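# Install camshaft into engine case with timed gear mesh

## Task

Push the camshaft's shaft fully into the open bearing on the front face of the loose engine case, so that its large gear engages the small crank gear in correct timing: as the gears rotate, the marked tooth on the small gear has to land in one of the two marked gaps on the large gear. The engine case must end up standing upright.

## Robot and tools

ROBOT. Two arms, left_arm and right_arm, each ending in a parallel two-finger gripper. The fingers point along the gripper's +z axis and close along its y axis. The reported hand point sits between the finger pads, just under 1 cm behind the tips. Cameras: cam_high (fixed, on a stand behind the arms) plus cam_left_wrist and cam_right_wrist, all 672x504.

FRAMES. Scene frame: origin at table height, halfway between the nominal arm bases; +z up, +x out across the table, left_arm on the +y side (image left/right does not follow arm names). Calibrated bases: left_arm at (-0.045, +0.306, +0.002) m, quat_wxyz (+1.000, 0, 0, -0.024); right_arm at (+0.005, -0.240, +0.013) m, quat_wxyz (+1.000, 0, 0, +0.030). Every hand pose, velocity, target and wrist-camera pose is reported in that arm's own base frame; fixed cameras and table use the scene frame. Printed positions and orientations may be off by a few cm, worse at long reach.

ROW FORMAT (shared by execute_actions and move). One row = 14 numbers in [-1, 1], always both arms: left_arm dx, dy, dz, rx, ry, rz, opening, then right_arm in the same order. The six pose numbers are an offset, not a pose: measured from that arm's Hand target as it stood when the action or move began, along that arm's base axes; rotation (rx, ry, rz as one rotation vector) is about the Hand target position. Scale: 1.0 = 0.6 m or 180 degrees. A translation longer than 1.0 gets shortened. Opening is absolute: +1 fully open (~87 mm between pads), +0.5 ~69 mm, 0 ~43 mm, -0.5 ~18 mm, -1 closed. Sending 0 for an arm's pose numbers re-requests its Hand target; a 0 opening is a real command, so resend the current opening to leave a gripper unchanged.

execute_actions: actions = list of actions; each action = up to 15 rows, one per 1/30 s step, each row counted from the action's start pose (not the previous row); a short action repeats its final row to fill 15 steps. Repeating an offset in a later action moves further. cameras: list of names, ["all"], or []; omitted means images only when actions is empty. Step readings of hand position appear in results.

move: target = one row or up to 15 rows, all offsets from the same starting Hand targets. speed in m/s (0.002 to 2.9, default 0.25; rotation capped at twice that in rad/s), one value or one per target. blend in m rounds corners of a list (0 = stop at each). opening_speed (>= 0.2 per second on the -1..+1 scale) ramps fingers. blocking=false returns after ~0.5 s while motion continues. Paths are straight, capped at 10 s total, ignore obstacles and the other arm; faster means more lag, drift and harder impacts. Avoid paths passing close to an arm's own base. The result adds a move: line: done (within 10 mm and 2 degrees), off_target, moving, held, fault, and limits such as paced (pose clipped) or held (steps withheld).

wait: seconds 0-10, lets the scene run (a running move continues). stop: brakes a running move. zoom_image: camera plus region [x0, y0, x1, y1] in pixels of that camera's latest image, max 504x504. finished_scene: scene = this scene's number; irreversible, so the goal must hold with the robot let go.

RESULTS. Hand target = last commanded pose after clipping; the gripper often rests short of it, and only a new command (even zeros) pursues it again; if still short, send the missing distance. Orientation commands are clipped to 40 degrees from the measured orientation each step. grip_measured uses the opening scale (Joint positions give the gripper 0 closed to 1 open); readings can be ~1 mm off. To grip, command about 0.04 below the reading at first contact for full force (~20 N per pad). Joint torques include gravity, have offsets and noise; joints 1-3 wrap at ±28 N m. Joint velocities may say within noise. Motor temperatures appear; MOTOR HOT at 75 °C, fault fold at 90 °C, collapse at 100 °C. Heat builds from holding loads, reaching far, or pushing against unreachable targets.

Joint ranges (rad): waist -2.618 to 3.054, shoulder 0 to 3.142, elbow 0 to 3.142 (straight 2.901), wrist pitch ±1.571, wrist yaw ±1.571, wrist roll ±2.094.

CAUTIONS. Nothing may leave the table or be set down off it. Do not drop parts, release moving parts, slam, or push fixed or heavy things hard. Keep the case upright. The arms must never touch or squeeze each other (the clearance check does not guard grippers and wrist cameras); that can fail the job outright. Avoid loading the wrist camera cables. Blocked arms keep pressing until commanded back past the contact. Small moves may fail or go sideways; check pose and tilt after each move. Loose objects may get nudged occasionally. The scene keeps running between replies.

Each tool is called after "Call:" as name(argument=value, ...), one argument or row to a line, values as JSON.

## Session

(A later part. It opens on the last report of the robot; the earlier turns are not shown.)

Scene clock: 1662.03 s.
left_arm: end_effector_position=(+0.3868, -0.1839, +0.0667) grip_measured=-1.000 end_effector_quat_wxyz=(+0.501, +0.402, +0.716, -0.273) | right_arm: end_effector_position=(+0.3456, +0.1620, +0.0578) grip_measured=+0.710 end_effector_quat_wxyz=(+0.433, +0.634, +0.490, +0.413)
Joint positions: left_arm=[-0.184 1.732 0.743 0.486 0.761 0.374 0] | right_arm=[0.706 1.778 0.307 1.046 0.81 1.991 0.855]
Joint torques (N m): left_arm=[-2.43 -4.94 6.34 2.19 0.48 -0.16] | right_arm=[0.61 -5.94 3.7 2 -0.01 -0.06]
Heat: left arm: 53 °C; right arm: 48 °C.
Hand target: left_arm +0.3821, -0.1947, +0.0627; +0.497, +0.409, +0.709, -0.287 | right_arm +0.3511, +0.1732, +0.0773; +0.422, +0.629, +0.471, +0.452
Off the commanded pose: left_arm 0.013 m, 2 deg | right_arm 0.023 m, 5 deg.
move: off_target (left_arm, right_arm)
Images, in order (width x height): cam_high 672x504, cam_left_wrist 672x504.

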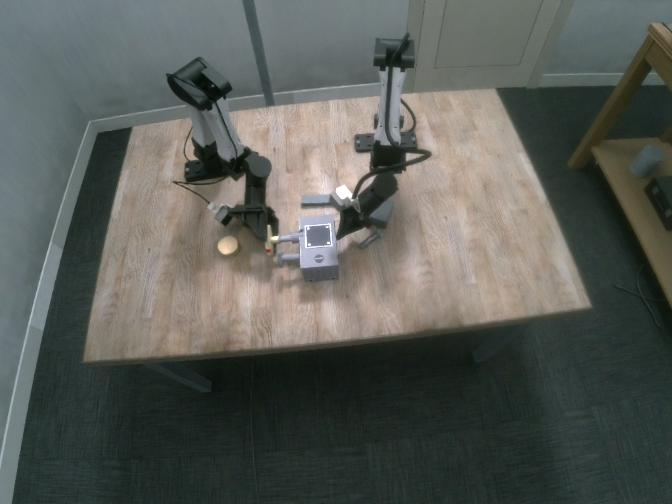

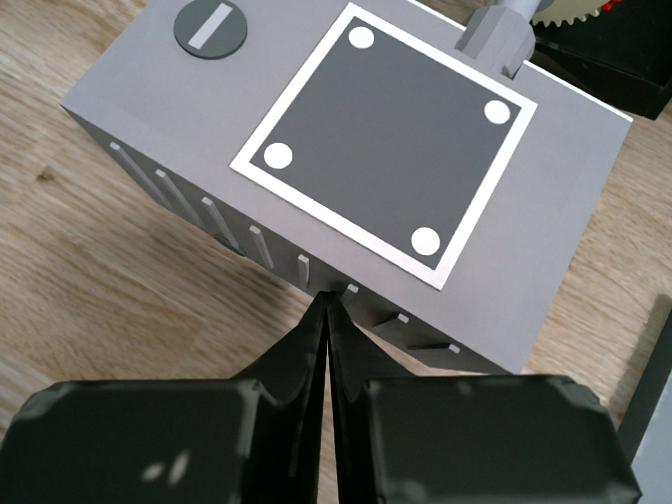

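Call:
move(
  target=[
    [-0.0035,0.0245,0,0,0,0,-1,0,0,0,0,0,0,0.6],
    [-0.027,0.0145,0,0,0,0,-1,0,0,0,0,0,0,0.6],
    [-0.024,-0.005,0,0,0,0,-1,0,0,0,0,0,0,0.6],
  ],
  speed=0.04,
  cameras=["cam_left_wrist","cam_high"],
)

Call:
zoom_image(
  camera="cam_high",
  region=[245, 215, 365, 290],
)

Scene clock: 1673.40 s.
left_arm: end_effector_position=(+0.3693, -0.1848, +0.0500) grip_measured=-1.000 end_effector_quat_wxyz=(+0.484, +0.397, +0.730, -0.276) | right_arm: end_effector_position=(+0.3456, +0.1620, +0.0578) grip_measured=+0.710 end_effector_quat_wxyz=(+0.433, +0.634, +0.490, +0.413)
Joint positions: left_arm=[-0.201 1.723 0.681 0.504 0.739 0.362 0] | right_arm=[0.706 1.778 0.307 1.046 0.81 1.991 0.855]
Joint torques (N m): left_arm=[-2.69 -7.49 6.64 2.24 0.57 -0.17] | right_arm=[0.62 -5.9 3.69 2 -0.01 -0.07]
Heat: left arm: 54 °C; right arm: 48 °C.
Hand target: left_arm +0.3677, -0.1978, +0.0628; +0.497, +0.409, +0.709, -0.287 | right_arm +0.3511, +0.1732, +0.0773; +0.422, +0.629, +0.471, +0.452
Off the commanded pose: left_arm 0.018 m, 3 deg | right_arm 0.023 m, 5 deg.
move: off_target (left_arm, right_arm)
Images, in order (width x height): cam_high 672x504, cam_left_wrist 672x504.

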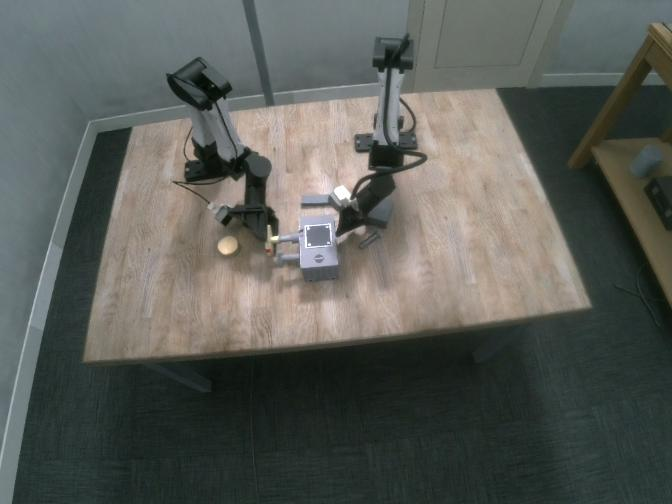

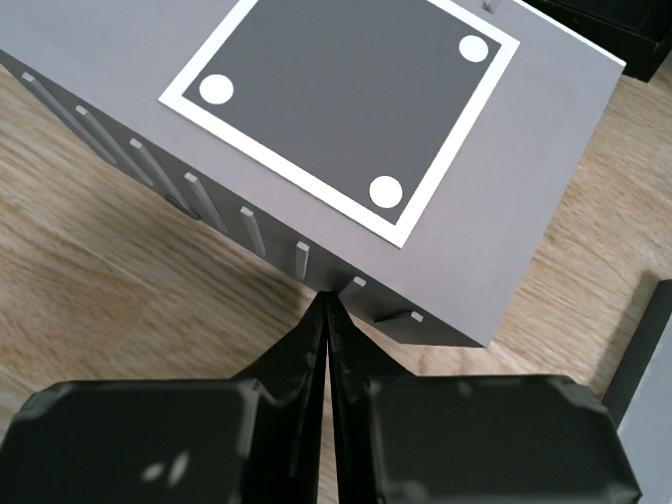

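Scaled by 4.200 from the camera's 672x504 image, which has a finer 960x720 frame.

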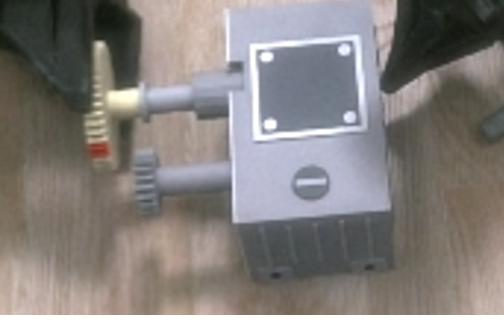

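Call:
move(
  target=[0,0,0,0,0,0,-1,0.0,0.022,0,0,0,0,0.6],
  speed=0.03,
  cameras=["all"],
)

Call:
zoom_image(
  camera="cam_high",
  region=[245, 215, 365, 290],
)

Scene clock: 1681.03 s.
left_arm: end_effector_position=(+0.3693, -0.1848, +0.0500) grip_measured=-1.000 end_effector_quat_wxyz=(+0.484, +0.396, +0.730, -0.276) | right_arm: end_effector_position=(+0.3436, +0.1627, +0.0583) grip_measured=+0.710 end_effector_quat_wxyz=(+0.442, +0.637, +0.483, +0.407)
Joint positions: left_arm=[-0.201 1.723 0.681 0.504 0.739 0.362 0] | right_arm=[0.731 1.778 0.316 1.022 0.86 2.01 0.855]
Joint torques (N m): left_arm=[-2.71 -7.49 6.64 2.24 0.56 -0.17] | right_arm=[2.21 -4.92 5.53 1.84 -0.1 -0.05]
Motor temperatures (°C): left_arm=[23 28 36 55 26 25 24] | right_arm=[25 31 35 48 27 26 30]
Heat: left arm: 55 °C; right arm: 48 °C.
Hand target: left_arm +0.3677, -0.1977, +0.0628; +0.497, +0.409, +0.709, -0.287 | right_arm +0.3511, +0.1864, +0.0772; +0.422, +0.629, +0.471, +0.452
Off the commanded pose: left_arm 0.018 m, 3 deg | right_arm 0.031 m, 6 deg.
move: off_target (left_arm, right_arm)

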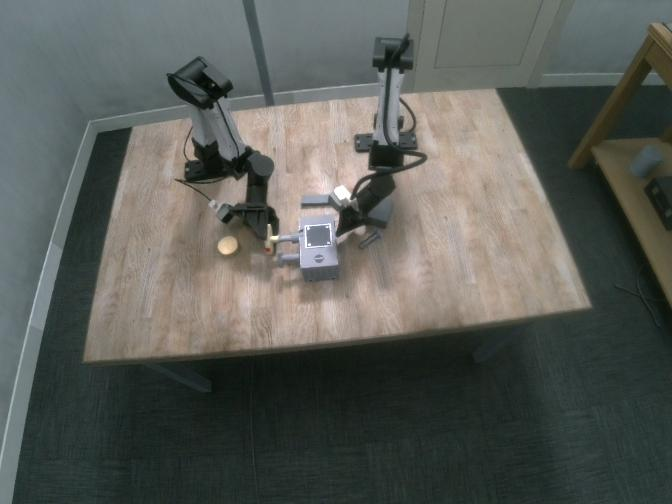

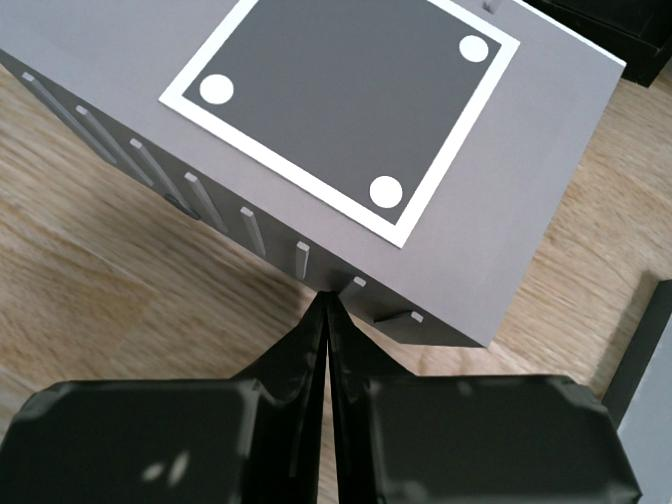

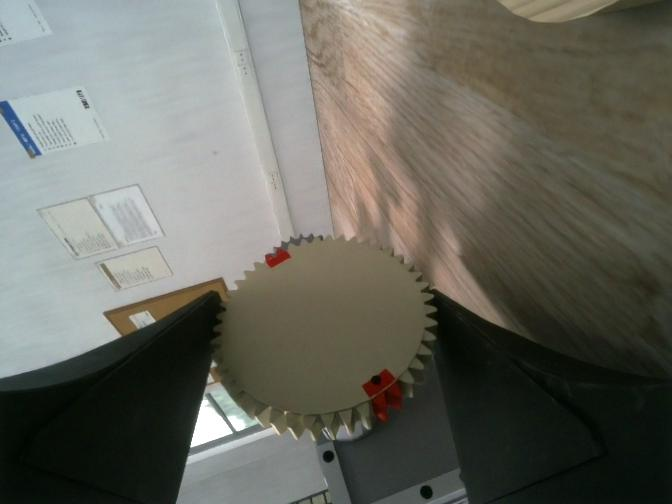

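Scaled by 4.200 from the camera's 672x504 image, which has a finer 960x720 frame.

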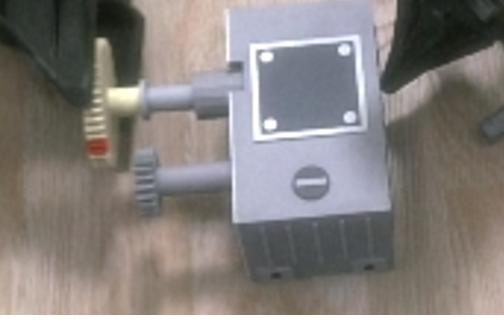

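Call:
move(
  target=[
    [0,0,0,0,0,0,-1,0.0,-0.020,0,0,0,0.025,0.6],
    [0,0,0,0,0,0,-1,0.0,0.008,0,0,0,0.03,0.6],
  ],
  speed=0.03,
  cameras=["all"],
)

Call:
zoom_image(
  camera="cam_high",
  region=[245, 215, 325, 275],
)

Scene clock: 1693.63 s.
left_arm: end_effector_position=(+0.3694, -0.1853, +0.0500) grip_measured=-1.000 end_effector_quat_wxyz=(+0.484, +0.397, +0.730, -0.276) | right_arm: end_effector_position=(+0.3462, +0.1625, +0.0588) grip_measured=+0.710 end_effector_quat_wxyz=(+0.425, +0.624, +0.502, +0.423)
Joint positions: left_arm=[-0.203 1.723 0.681 0.505 0.737 0.362 0] | right_arm=[0.68 1.778 0.289 1.093 0.749 1.953 0.855]
Joint torques (N m): left_arm=[-2.52 -7.49 6.67 2.23 0.59 -0.17] | right_arm=[2.84 -4.74 5.26 1.94 -0.39 -0.11]
Motor temperatures (°C): left_arm=[23 30 36 56 26 25 24] | right_arm=[25 31 34 48 27 26 30]
Heat: left arm: 56 °C; right arm: 48 °C.
Hand target: left_arm +0.3677, -0.1977, +0.0628; +0.497, +0.409, +0.709, -0.287 | right_arm +0.3511, +0.1911, +0.0772; +0.400, +0.606, +0.500, +0.471
Off the commanded pose: left_arm 0.018 m, 3 deg | right_arm 0.034 m, 7 deg.
move: off_target (left_arm, right_arm)

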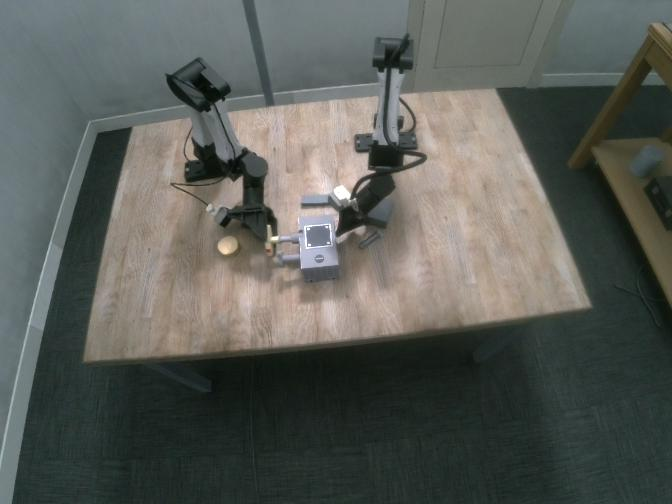

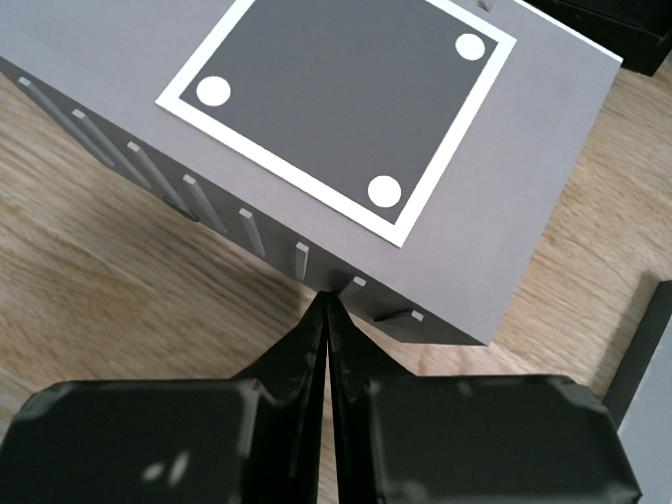

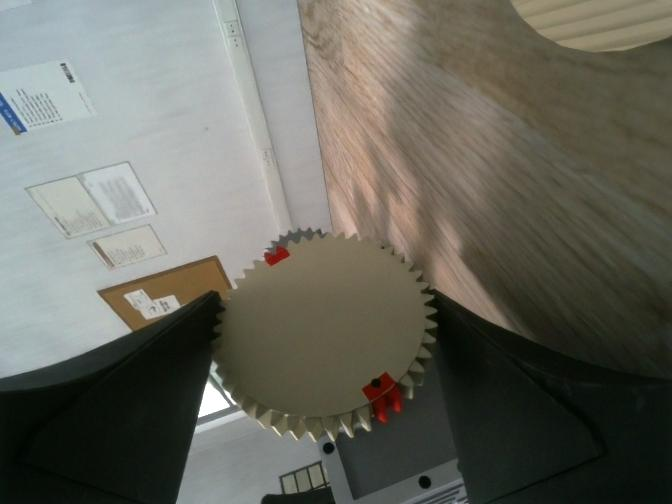

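Scaled by 6.300 from the camera's 672x504 image, which has a finer 960x720 frame.

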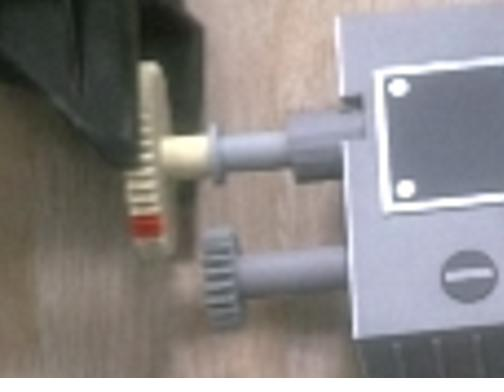

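Call:
move(
  target=[
    [0,0,0,0,0,0,-1,0.0,0.012,0.006,0,0,0,0.6],
    [0,0,0,0,0,0,-1,0.006,0.012,0.0,0,0,0,0.6],
  ],
  speed=0.03,
)

Call:
move(
  target=[
    [0,0,0,0,0,0,-1,-0.012,0.0,0.0,0,0,0,0.6],
    [0,0,0,0,0,0,-1,-0.006,0.0,-0.006,0,0,0,0.6],
  ],
  speed=0.03,
  cameras=["cam_high"],
)

Call:
zoom_image(
  camera="cam_high",
  region=[245, 215, 325, 275],
)

Scene clock: 1720.30 s.
left_arm: end_effector_position=(+0.3694, -0.1852, +0.0500) grip_measured=-1.000 end_effector_quat_wxyz=(+0.484, +0.397, +0.730, -0.275) | right_arm: end_effector_position=(+0.3468, +0.1631, +0.0583) grip_measured=+0.710 end_effector_quat_wxyz=(+0.434, +0.628, +0.496, +0.415)
Joint positions: left_arm=[-0.203 1.723 0.681 0.505 0.736 0.362 0] | right_arm=[0.7 1.783 0.307 1.064 0.796 1.968 0.855]
Joint torques (N m): left_arm=[-2.51 -7.49 6.67 2.23 0.59 -0.17] | right_arm=[2.43 -4.51 5.98 1.98 -0.73 -0.2]
Motor temperatures (°C): left_arm=[23 32 35 57 26 25 24] | right_arm=[25 30 35 47 27 26 30]
Heat: left arm: 57 °C; right arm: 47 °C.
Hand target: left_arm +0.3677, -0.1977, +0.0628; +0.497, +0.409, +0.709, -0.287 | right_arm +0.3547, +0.1984, +0.0773; +0.400, +0.606, +0.500, +0.472
Off the commanded pose: left_arm 0.018 m, 3 deg | right_arm 0.041 m, 8 deg.
move: off_target (left_arm, right_arm)

Scene clock: 1721.67 s.
left_arm: end_effector_position=(+0.3694, -0.1852, +0.0500) grip_measured=-1.000 end_effector_quat_wxyz=(+0.484, +0.397, +0.730, -0.275) | right_arm: end_effector_position=(+0.3467, +0.1631, +0.0579) grip_measured=+0.710 end_effector_quat_wxyz=(+0.437, +0.629, +0.491, +0.415)
Joint positions: left_arm=[-0.203 1.723 0.681 0.505 0.736 0.362 0] | right_arm=[0.706 1.798 0.307 1.084 0.811 1.971 0.855]
Joint torques (N m): left_arm=[-2.5 -7.47 6.65 2.23 0.59 -0.17] | right_arm=[2.71 -4.51 5.09 1.98 -0.79 -0.17]
Motor temperatures (°C): left_arm=[23 33 35 57 26 25 24] | right_arm=[25 30 35 48 27 26 30]
Heat: left arm: 57 °C; right arm: 48 °C.
Hand target: left_arm +0.3677, -0.1977, +0.0628; +0.497, +0.409, +0.709, -0.287 | right_arm +0.3512, +0.1983, +0.0738; +0.400, +0.606, +0.500, +0.472
Off the commanded pose: left_arm 0.018 m, 3 deg | right_arm 0.039 m, 8 deg.
move: off_target (left_arm, right_arm)
Images, in order (width x height): cam_high 672x504.

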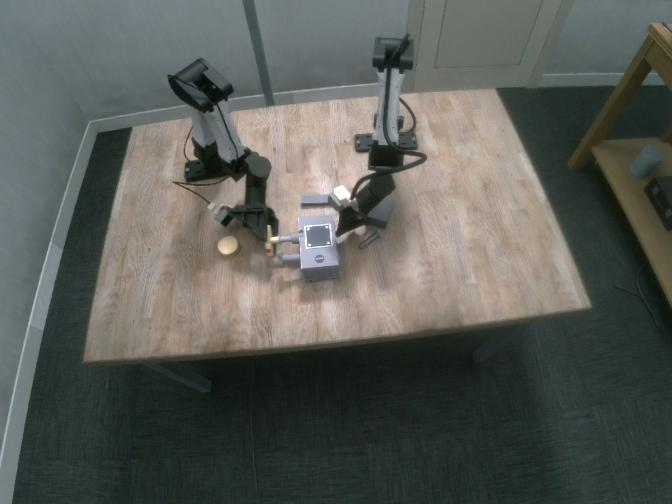

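Scaled by 6.300 from the camera's 672x504 image, which has a finer 960x720 frame.

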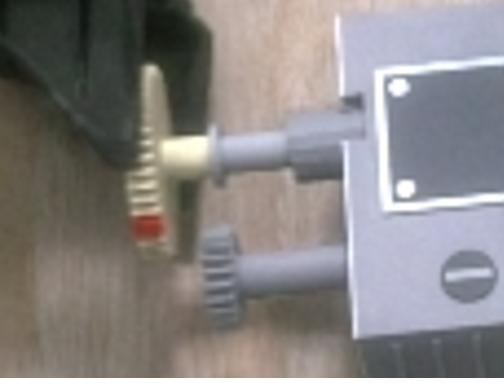

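Call:
move(
  target=[
    [-0.021,0.096,0.02,0,0,0,-1,0,-0.044,0.005,0,0,0,0.6],
    [-0.063,0.18,0.212,-0.04,-0.04,0.04,-1,0,-0.044,0.005,0,0,0,0.6],
    [-0.24,0.028,0.177,-0.1173,-0.1026,0.098,-1,0,-0.044,0.005,0,0,0,0.6],
  ],
  speed=[0.06,0.25,0.25],
  blend=[0,0.03,0],
  cameras=["all"],
)

Call:
zoom_image(
  camera="cam_left_wrist",
  region=[280, 70, 440, 190],
)

Call:
zoom_image(
  camera="cam_high",
  region=[245, 215, 325, 275],
)

Scene clock: 1751.17 s.
left_arm: end_effector_position=(+0.2227, -0.1822, +0.1699) grip_measured=-1.000 end_effector_quat_wxyz=(+0.701, +0.241, +0.614, -0.270) | right_arm: end_effector_position=(+0.3484, +0.1692, +0.0580) grip_measured=+0.710 end_effector_quat_wxyz=(+0.401, +0.613, +0.517, +0.443)
Joint positions: left_arm=[-0.596 0.538 0.018 0.65 0.144 -0.012 0] | right_arm=[0.647 1.798 0.284 1.147 0.649 1.934 0.855]
Joint torques (N m): left_arm=[-0.94 1.31 6.98 2.44 -0.18 0.03] | right_arm=[-0.38 -7.2 2.33 2.01 0.01 -0.16]
Motor temperatures (°C): left_arm=[23 33 35 56 26 25 24] | right_arm=[25 30 35 49 27 26 30]
Heat: left arm: 56 °C; right arm: 49 °C.
Hand target: left_arm +0.2237, -0.1809, +0.1689; +0.707, +0.240, +0.611, -0.263 | right_arm +0.3512, +0.1719, +0.0768; +0.400, +0.606, +0.500, +0.472
Off the commanded pose: left_arm 0.002 m, 1 deg | right_arm 0.019 m, 4 deg.
move: off_target (right_arm)

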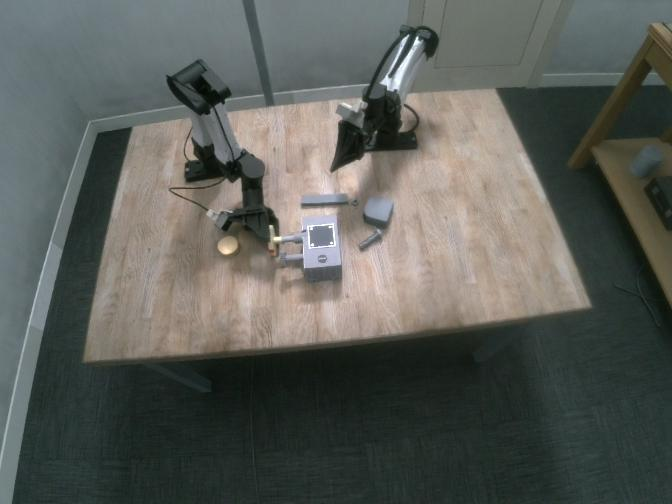

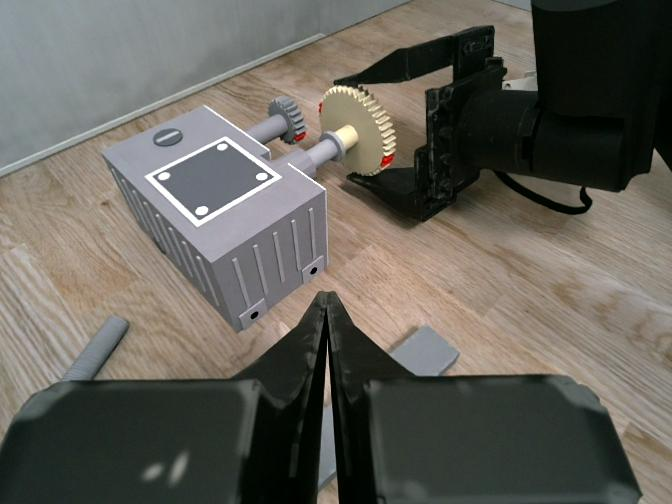

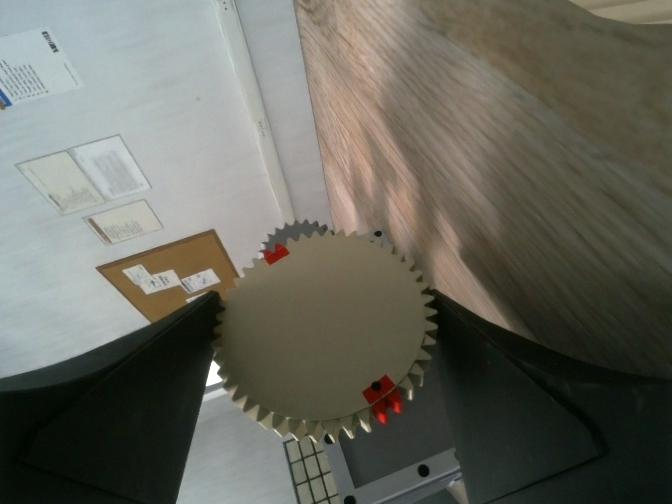

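Scaled by 3.150 from the camera's 672x504 image, which has a finer 960x720 frame.

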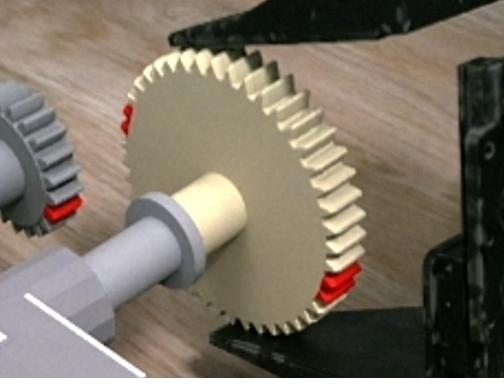

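Scaled by 6.300 from the camera's 672x504 image, which has a finer 960x720 frame.

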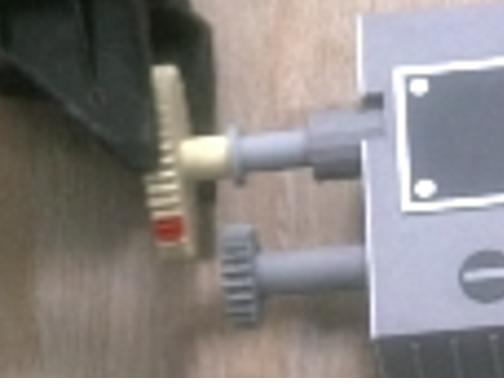

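Call:
zoom_image(
  camera="cam_left_wrist",
  region=[275, 130, 345, 185],
)

Call:
zoom_image(
  camera="cam_high",
  region=[275, 222, 315, 252],
)

Scaled by 7.200 from the camera's 672x504 image, which has a finer 960x720 frame.

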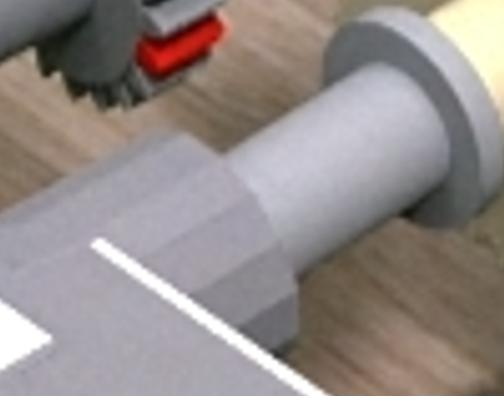

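Scaled by 12.600 from the camera's 672x504 image, which has a finer 960x720 frame.

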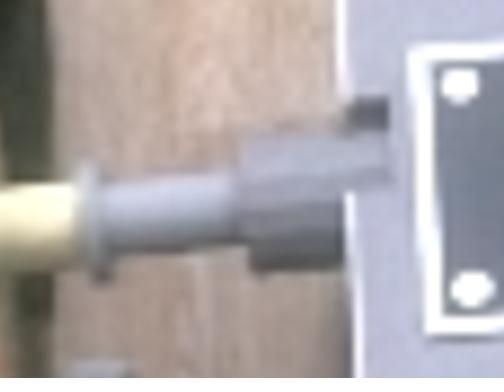

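Call:
move(
  target=[
    [0.177,0.152,0.035,0.08,0.06,-0.06,-1,-0.004,0.0,0,0,0,0,0.6],
    [0.24,0.11,-0.165,0.1173,0.1026,-0.098,-1,-0.004,0.0,0,0,0,0,0.6],
    [0.240,-0.008,-0.177,0.1173,0.1026,-0.098,-1,-0.004,0,0,0,0,0,0.6],
  ],
  speed=[0.25,0.25,0.06],
  blend=[0.03,0,0],
  cameras=["all"],
)

Call:
zoom_image(
  camera="cam_high",
  region=[245, 215, 365, 290],
)

Scene clock: 1798.40 s.
left_arm: end_effector_position=(+0.3732, -0.1764, +0.0674) grip_measured=-1.000 end_effector_quat_wxyz=(+0.500, +0.403, +0.716, -0.275) | right_arm: end_effector_position=(+0.3473, +0.1691, +0.0581) grip_measured=+0.710 end_effector_quat_wxyz=(+0.400, +0.613, +0.518, +0.444)
Joint positions: left_arm=[-0.166 1.68 0.691 0.475 0.78 0.387 0] | right_arm=[0.647 1.795 0.279 1.149 0.646 1.934 0.855]
Joint torques (N m): left_arm=[-2.29 -4.7 5.42 2.26 0.45 -0.17] | right_arm=[0.21 -7.25 2.13 2.01 0.11 -0.13]
Motor temperatures (°C): left_arm=[23 27 37 53 26 25 24] | right_arm=[25 31 33 48 27 26 30]
Heat: left arm: 53 °C; right arm: 48 °C.
Hand target: left_arm +0.3677, -0.1858, +0.0627; +0.497, +0.409, +0.709, -0.287 | right_arm +0.3487, +0.1718, +0.0767; +0.400, +0.606, +0.500, +0.471
Off the commanded pose: left_arm 0.012 m, 2 deg | right_arm 0.019 m, 4 deg.
move: off_target (left_arm, right_arm)

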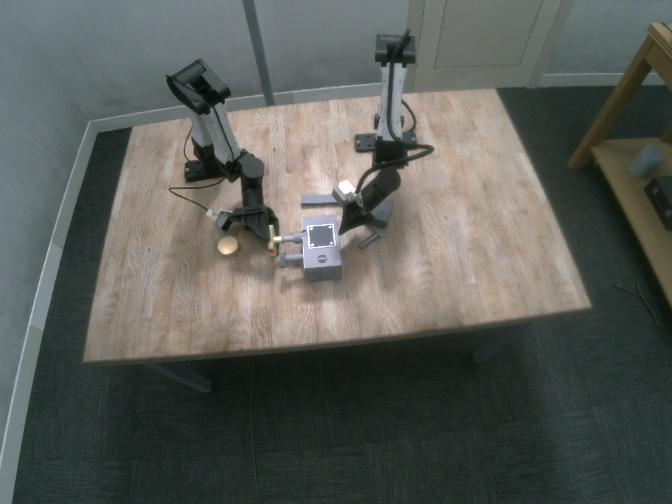

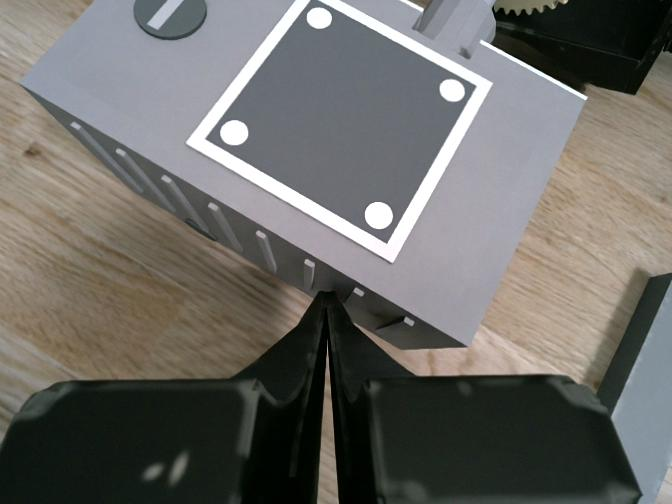

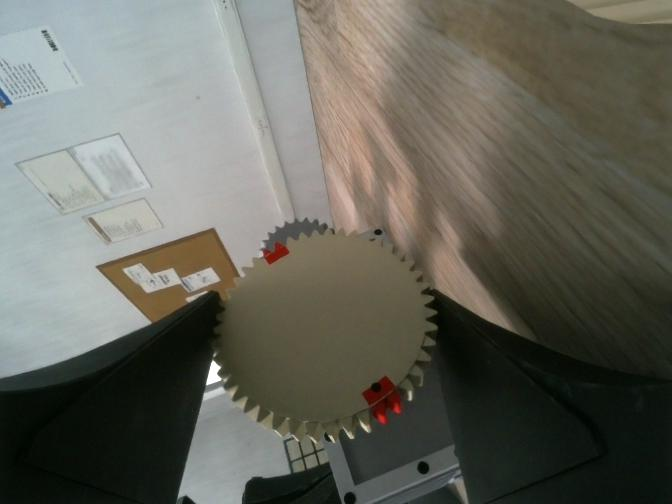

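Scaled by 4.200 from the camera's 672x504 image, which has a finer 960x720 frame.

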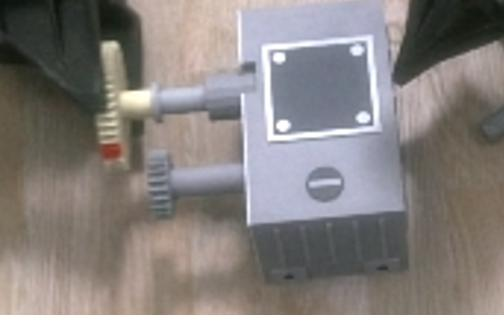

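Call:
move(
  target=[
    [0,0,0,0,0,0,-1,0,0,0,0,0,0,0.695],
    [0,0,0,0,0,0,-1,0.002,0.03,0,0,0,0,0.695],
  ],
  speed=0.03,
  cameras=["all"],
)

Call:
zoom_image(
  camera="cam_high",
  region=[245, 215, 325, 275],
)

Scene clock: 1804.70 s.
left_arm: end_effector_position=(+0.3733, -0.1763, +0.0674) grip_measured=-1.000 end_effector_quat_wxyz=(+0.500, +0.402, +0.716, -0.275) | right_arm: end_effector_position=(+0.3453, +0.1701, +0.0586) grip_measured=+0.710 end_effector_quat_wxyz=(+0.414, +0.618, +0.507, +0.435)
Joint positions: left_arm=[-0.166 1.68 0.691 0.475 0.78 0.387 0] | right_arm=[0.686 1.795 0.29 1.123 0.722 1.954 0.855]
Joint torques (N m): left_arm=[-2.3 -4.7 5.42 2.27 0.48 -0.16] | right_arm=[2.13 -5.72 4.85 1.81 -0.11 -0.11]
Heat: left arm: 52 °C; right arm: 48 °C.
Hand target: left_arm +0.3677, -0.1858, +0.0627; +0.497, +0.409, +0.709, -0.287 | right_arm +0.3500, +0.1899, +0.0767; +0.400, +0.606, +0.500, +0.472
Off the commanded pose: left_arm 0.012 m, 2 deg | right_arm 0.027 m, 5 deg.
move: off_target (left_arm, right_arm)

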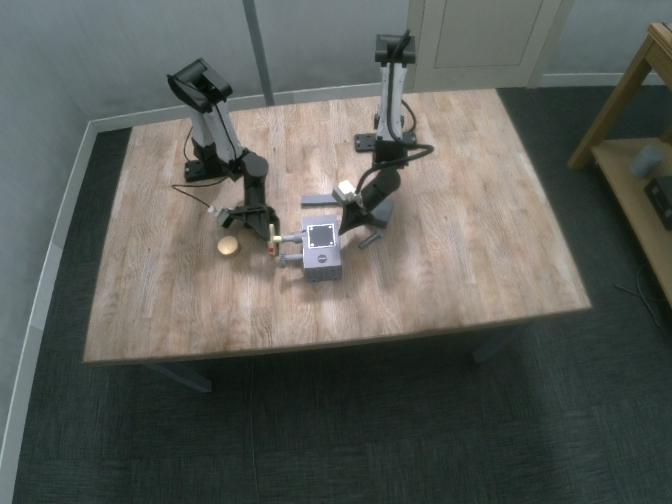

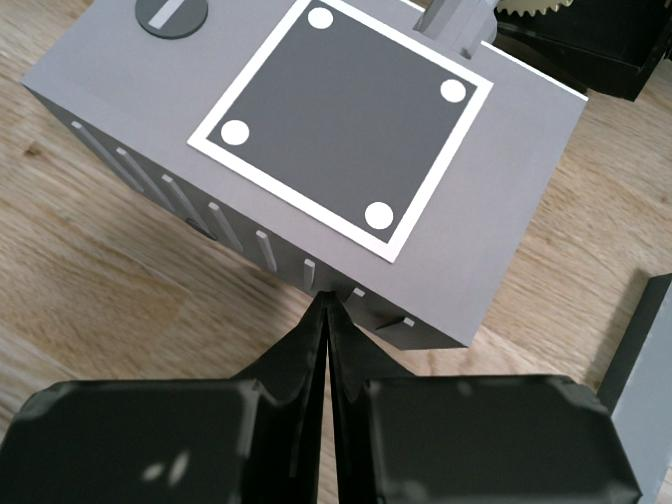

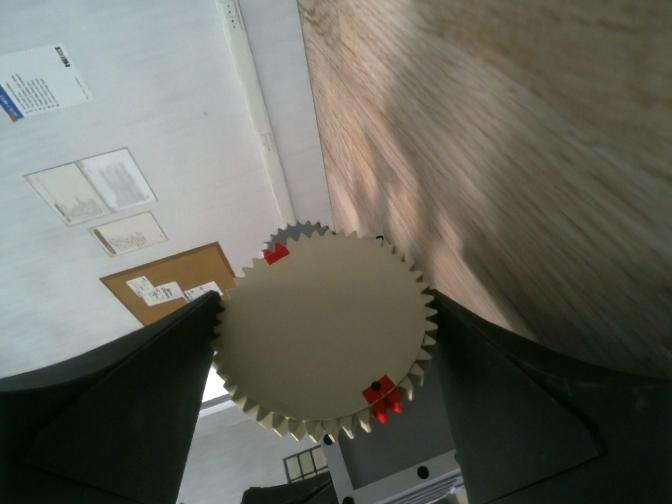

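Scaled by 6.300 from the camera's 672x504 image, which has a finer 960x720 frame.

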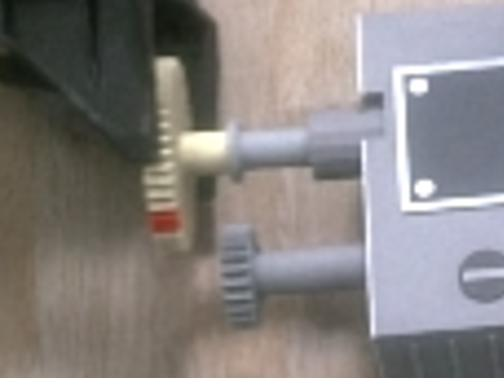

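Call:
move(
  target=[0,0,0,0,0,0,-1,0.02,0.0,0,0,0,0,0.695],
  speed=0.03,
)

Call:
move(
  target=[0,0,0,0,0,0,-1,0.015,0.015,0,0,0,0,0.695],
  speed=0.03,
  cameras=["cam_high"],
)

Call:
zoom_image(
  camera="cam_high",
  region=[245, 215, 325, 275],
)

Scene clock: 1812.53 s.
left_arm: end_effector_position=(+0.3735, -0.1766, +0.0675) grip_measured=-1.000 end_effector_quat_wxyz=(+0.500, +0.402, +0.716, -0.274) | right_arm: end_effector_position=(+0.3516, +0.1701, +0.0582) grip_measured=+0.710 end_effector_quat_wxyz=(+0.417, +0.619, +0.507, +0.430)
Joint positions: left_arm=[-0.167 1.68 0.691 0.476 0.778 0.387 0] | right_arm=[0.674 1.804 0.314 1.105 0.72 1.946 0.855]
Joint torques (N m): left_arm=[-2.18 -4.7 5.44 2.26 0.5 -0.15] | right_arm=[0.39 -4.88 5.67 1.92 -0.41 -0.16]
Heat: left arm: 52 °C; right arm: 48 °C.
Hand target: left_arm +0.3677, -0.1858, +0.0628; +0.497, +0.409, +0.709, -0.287 | right_arm +0.3619, +0.1900, +0.0766; +0.400, +0.606, +0.501, +0.472
Off the commanded pose: left_arm 0.012 m, 2 deg | right_arm 0.029 m, 5 deg.
move: off_target (left_arm, right_arm)

Scene clock: 1813.33 s.
left_arm: end_effector_position=(+0.3747, -0.1758, +0.0676) grip_measured=-1.000 end_effector_quat_wxyz=(+0.501, +0.401, +0.717, -0.271) | right_arm: end_effector_position=(+0.3610, +0.1717, +0.0578) grip_measured=+0.710 end_effector_quat_wxyz=(+0.426, +0.623, +0.502, +0.422)
Joint positions: left_arm=[-0.167 1.68 0.691 0.479 0.771 0.387 0] | right_arm=[0.672 1.828 0.358 1.079 0.744 1.946 0.855]
Joint torques (N m): left_arm=[-2.17 -4.71 5.45 2.23 0.58 -0.16] | right_arm=[1.14 -5.09 6.09 1.91 -0.6 -0.15]
Heat: left arm: 53 °C; right arm: 48 °C.
Hand target: left_arm +0.3677, -0.1857, +0.0628; +0.497, +0.409, +0.709, -0.287 | right_arm +0.3709, +0.1989, +0.0767; +0.400, +0.606, +0.500, +0.472
Off the commanded pose: left_arm 0.013 m, 2 deg | right_arm 0.035 m, 7 deg.
move: off_target (left_arm, right_arm)
Images, in order (width x height): cam_high 672x504.

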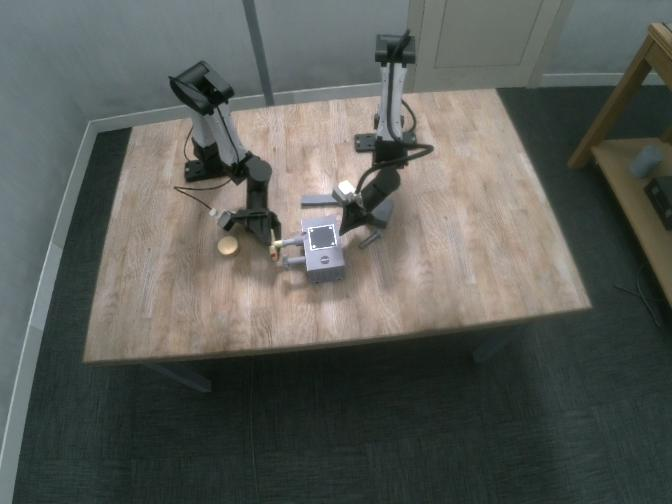

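Scaled by 6.300 from the camera's 672x504 image, which has a finer 960x720 frame.

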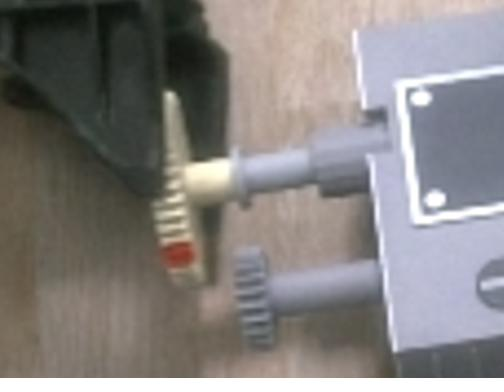

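Call:
move(
  target=[
    [-0.021,0.083,0.02,0,0,0,-1,-0.0315,-0.035,0,0,0,0,0.66],
    [-0.063,0.16,0.212,-0.04,-0.04,0.04,-1,-0.0315,-0.035,0,0,0,0,0.66],
    [-0.23,0.093,0.228,-0.12,-0.11,0.10,-1,-0.0315,-0.035,0,0,0,0,0.66],
    [-0.146,-0.094,0.042,-0.173,-0.186,0.179,-1,-0.0315,-0.035,0,0,0,0,0.66],
  ],
  speed=[0.06,0.25,0.25,0.2],
  blend=[0,0.03,0.03,0],
  cameras=["all"],
)

Call:
zoom_image(
  camera="cam_high",
  region=[245, 215, 365, 290],
)

Scene clock: 1849.97 s.
left_arm: end_effector_position=(+0.2756, -0.2386, +0.0766) grip_measured=-1.000 end_effector_quat_wxyz=(+0.678, +0.174, +0.698, -0.150) | right_arm: end_effector_position=(+0.3503, +0.1764, +0.0580) grip_measured=+0.710 end_effector_quat_wxyz=(+0.399, +0.613, +0.517, +0.445)
Joint positions: left_arm=[-0.935 1.756 0.18 1.535 -0.473 0.008 0] | right_arm=[0.665 1.811 0.306 1.134 0.662 1.945 0.855]
Joint torques (N m): left_arm=[-0.95 -3.3 5.65 2.69 -0.27 -0.07] | right_arm=[-0.25 -7.66 2.07 2.01 0.07 -0.19]
Heat: left arm: 54 °C; right arm: 48 °C.
Hand target: left_arm +0.2801, -0.2421, +0.0881; +0.823, +0.121, +0.523, -0.189 | right_arm +0.3520, +0.1779, +0.0767; +0.400, +0.606, +0.500, +0.471
Off the commanded pose: left_arm 0.013 m, 27 deg | right_arm 0.019 m, 4 deg.
joint sent to its limit (left arm) — joint 4 (wrist pitch), upper limit. The joint targets are off in orientation, not in position.
move: off_target (left_arm, right_arm)

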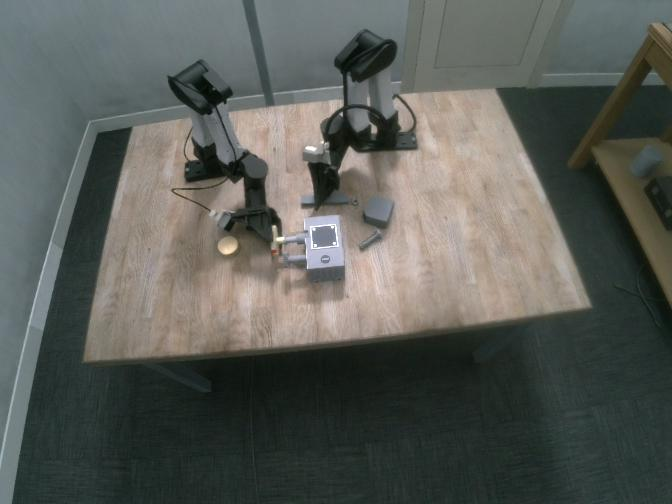

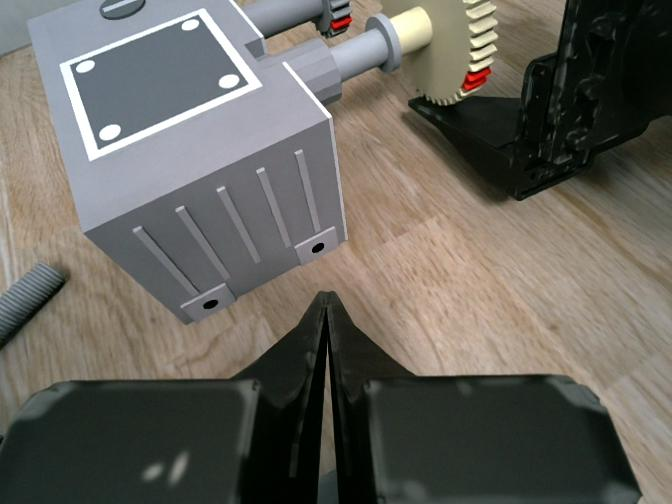

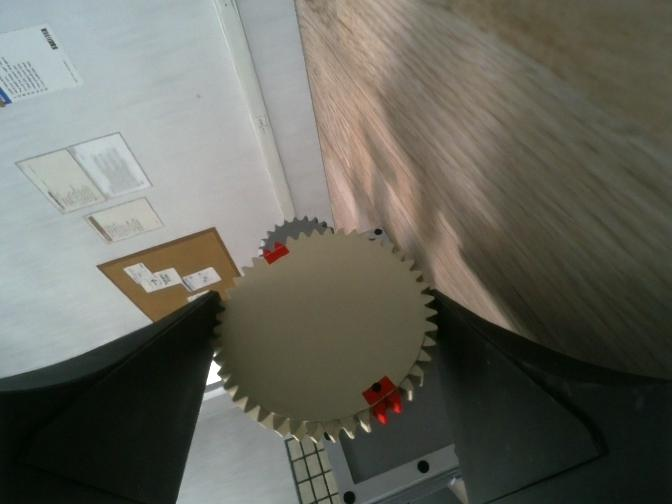

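Scaled by 4.200 from the camera's 672x504 image, which has a finer 960x720 frame.

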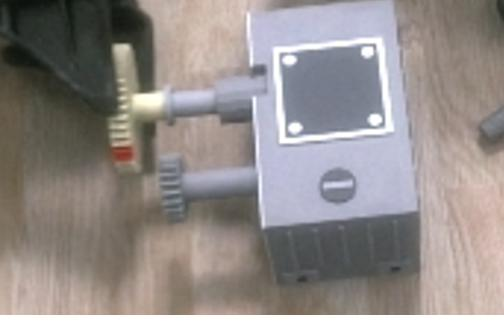

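Call:
zoom_image(
  camera="cam_left_wrist",
  region=[230, 0, 510, 130],
)

Scaled by 1.800 from the camera's 672x504 image, which has a finer 960x720 frame.

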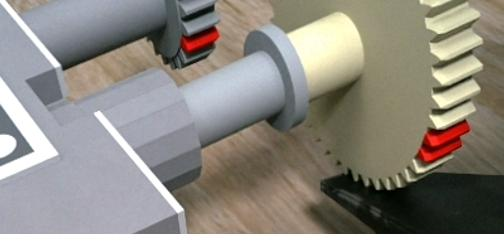

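Call:
move(
  target=[0,0,0,0,0,0,-1,0,0,-0.005,0.022,-0.0045,0,0.66],
  speed=0.03,
  cameras=["cam_left_wrist","cam_high"],
)

Call:
zoom_image(
  camera="cam_left_wrist",
  region=[230, 0, 510, 130],
)

Call:
zoom_image(
  camera="cam_high",
  region=[245, 215, 365, 290],
)

Scene clock: 1883.23 s.
left_arm: end_effector_position=(+0.2759, -0.2381, +0.0767) grip_measured=-1.000 end_effector_quat_wxyz=(+0.678, +0.173, +0.699, -0.149) | right_arm: end_effector_position=(+0.3482, +0.1767, +0.0569) grip_measured=+0.710 end_effector_quat_wxyz=(+0.386, +0.617, +0.508, +0.460)
Joint positions: left_arm=[-0.935 1.756 0.18 1.535 -0.476 0.008 0] | right_arm=[0.66 1.84 0.288 1.198 0.639 1.972 0.855]
Joint torques (N m): left_arm=[-1.07 -3.26 5.7 2.69 -0.28 -0.07] | right_arm=[-0.39 -5.05 2.25 2.26 0.11 0.06]
Motor temperatures (°C): left_arm=[23 27 35 61 26 25 24] | right_arm=[25 32 33 50 27 26 30]
Heat: left arm: 61 °C; right arm: 50 °C.
Hand target: left_arm +0.2801, -0.2421, +0.0881; +0.823, +0.121, +0.523, -0.189 | right_arm +0.3520, +0.1779, +0.0737; +0.382, +0.616, +0.481, +0.493
Off the commanded pose: left_arm 0.013 m, 27 deg | right_arm 0.017 m, 5 deg.
joint sent to its limit (left arm) — joint 4 (wrist pitch), upper limit. The joint targets are off in orientation, not in position.
move: off_target (left_arm, right_arm)
Images, in order (width x height): cam_high 672x504, cam_left_wrist 672x504.

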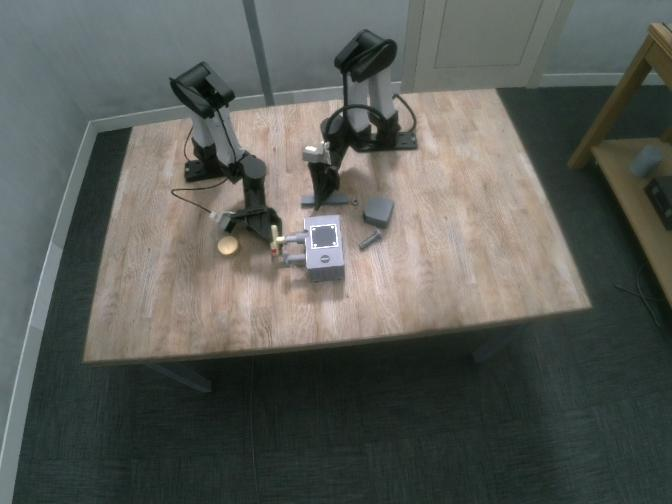

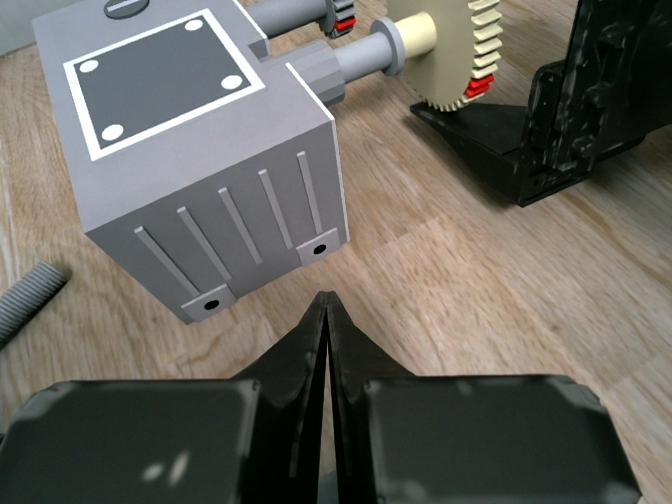

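Scaled by 1.800 from the camera's 672x504 image, which has a finer 960x720 frame.

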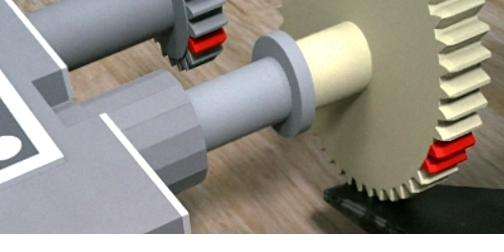

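Scaled by 4.200 from the camera's 672x504 image, which has a finer 960x720 frame.

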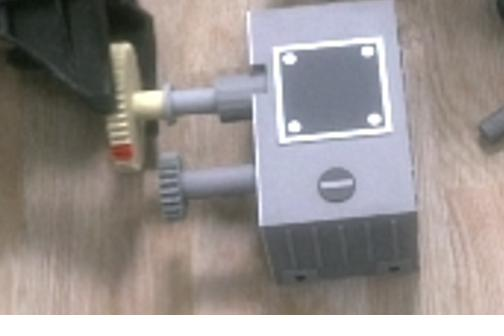

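Call:
move(
  target=[0,0,0,0,0,0,-1,0.010,0.016,0,0.008,-0.002,0,0.66],
  speed=0.02,
  cameras=["cam_left_wrist","cam_high"],
)

Call:
zoom_image(
  camera="cam_left_wrist",
  region=[230, 0, 510, 130],
)

Call:
zoom_image(
  camera="cam_high",
  region=[245, 215, 365, 290],
)

Scene clock: 1894.87 s.
left_arm: end_effector_position=(+0.2759, -0.2381, +0.0767) grip_measured=-1.000 end_effector_quat_wxyz=(+0.678, +0.173, +0.699, -0.149) | right_arm: end_effector_position=(+0.3494, +0.1768, +0.0548) grip_measured=+0.710 end_effector_quat_wxyz=(+0.383, +0.622, +0.500, +0.465)
Joint positions: left_arm=[-0.935 1.756 0.18 1.535 -0.476 0.008 0] | right_arm=[0.66 1.87 0.29 1.229 0.641 1.991 0.855]
Joint torques (N m): left_arm=[-1.06 -3.26 5.7 2.69 -0.28 -0.08] | right_arm=[1.01 -4.55 4.68 2.03 0.17 0.09]
Motor temperatures (°C): left_arm=[23 27 35 61 26 25 24] | right_arm=[25 32 33 52 27 26 30]
Heat: left arm: 61 °C; right arm: 52 °C.
Hand target: left_arm +0.2801, -0.2421, +0.0881; +0.823, +0.121, +0.523, -0.189 | right_arm +0.3580, +0.1875, +0.0737; +0.376, +0.619, +0.474, +0.501
Off the commanded pose: left_arm 0.013 m, 27 deg | right_arm 0.023 m, 5 deg.
joint sent to its limit (left arm) — joint 4 (wrist pitch), upper limit. The joint targets are off in orientation, not in position.
move: off_target (left_arm, right_arm)
Images, in order (width x height): cam_high 672x504, cam_left_wrist 672x504.

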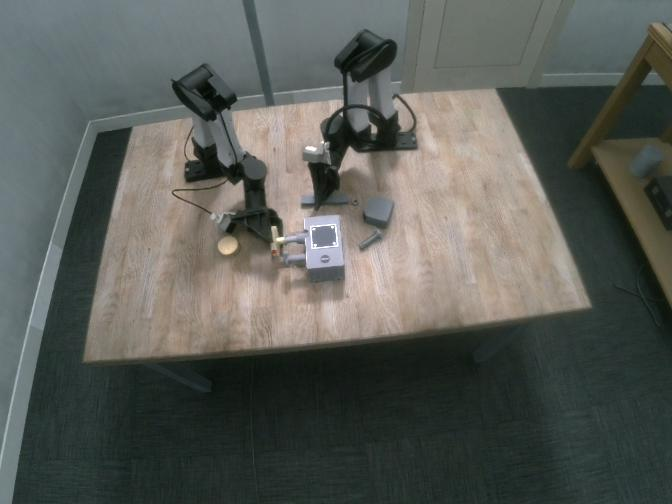

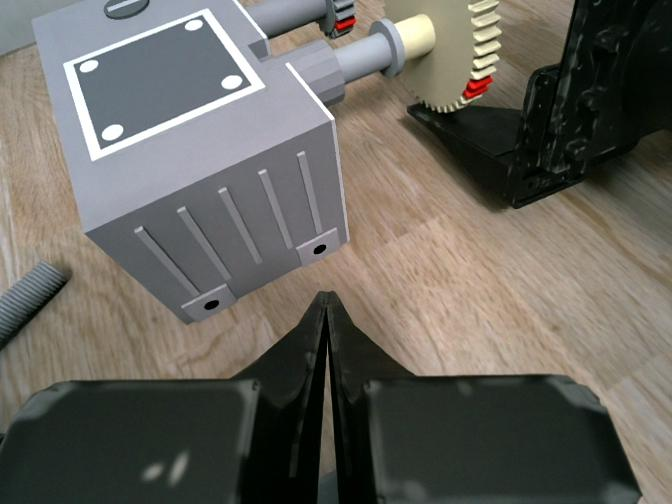

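Scaled by 1.800 from the camera's 672x504 image, which has a finer 960x720 frame.

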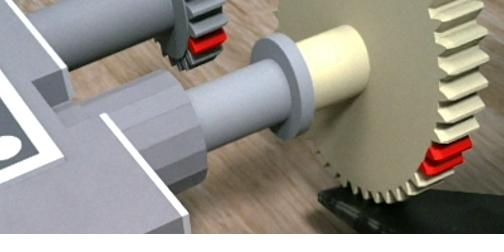

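Scaled by 4.200 from the camera's 672x504 image, which has a finer 960x720 frame.

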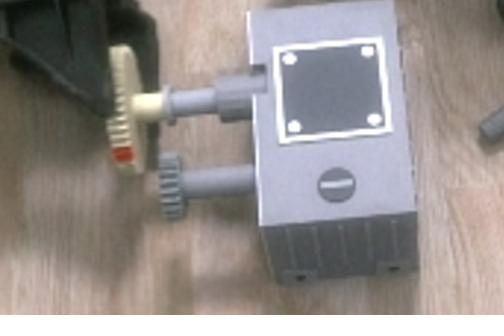

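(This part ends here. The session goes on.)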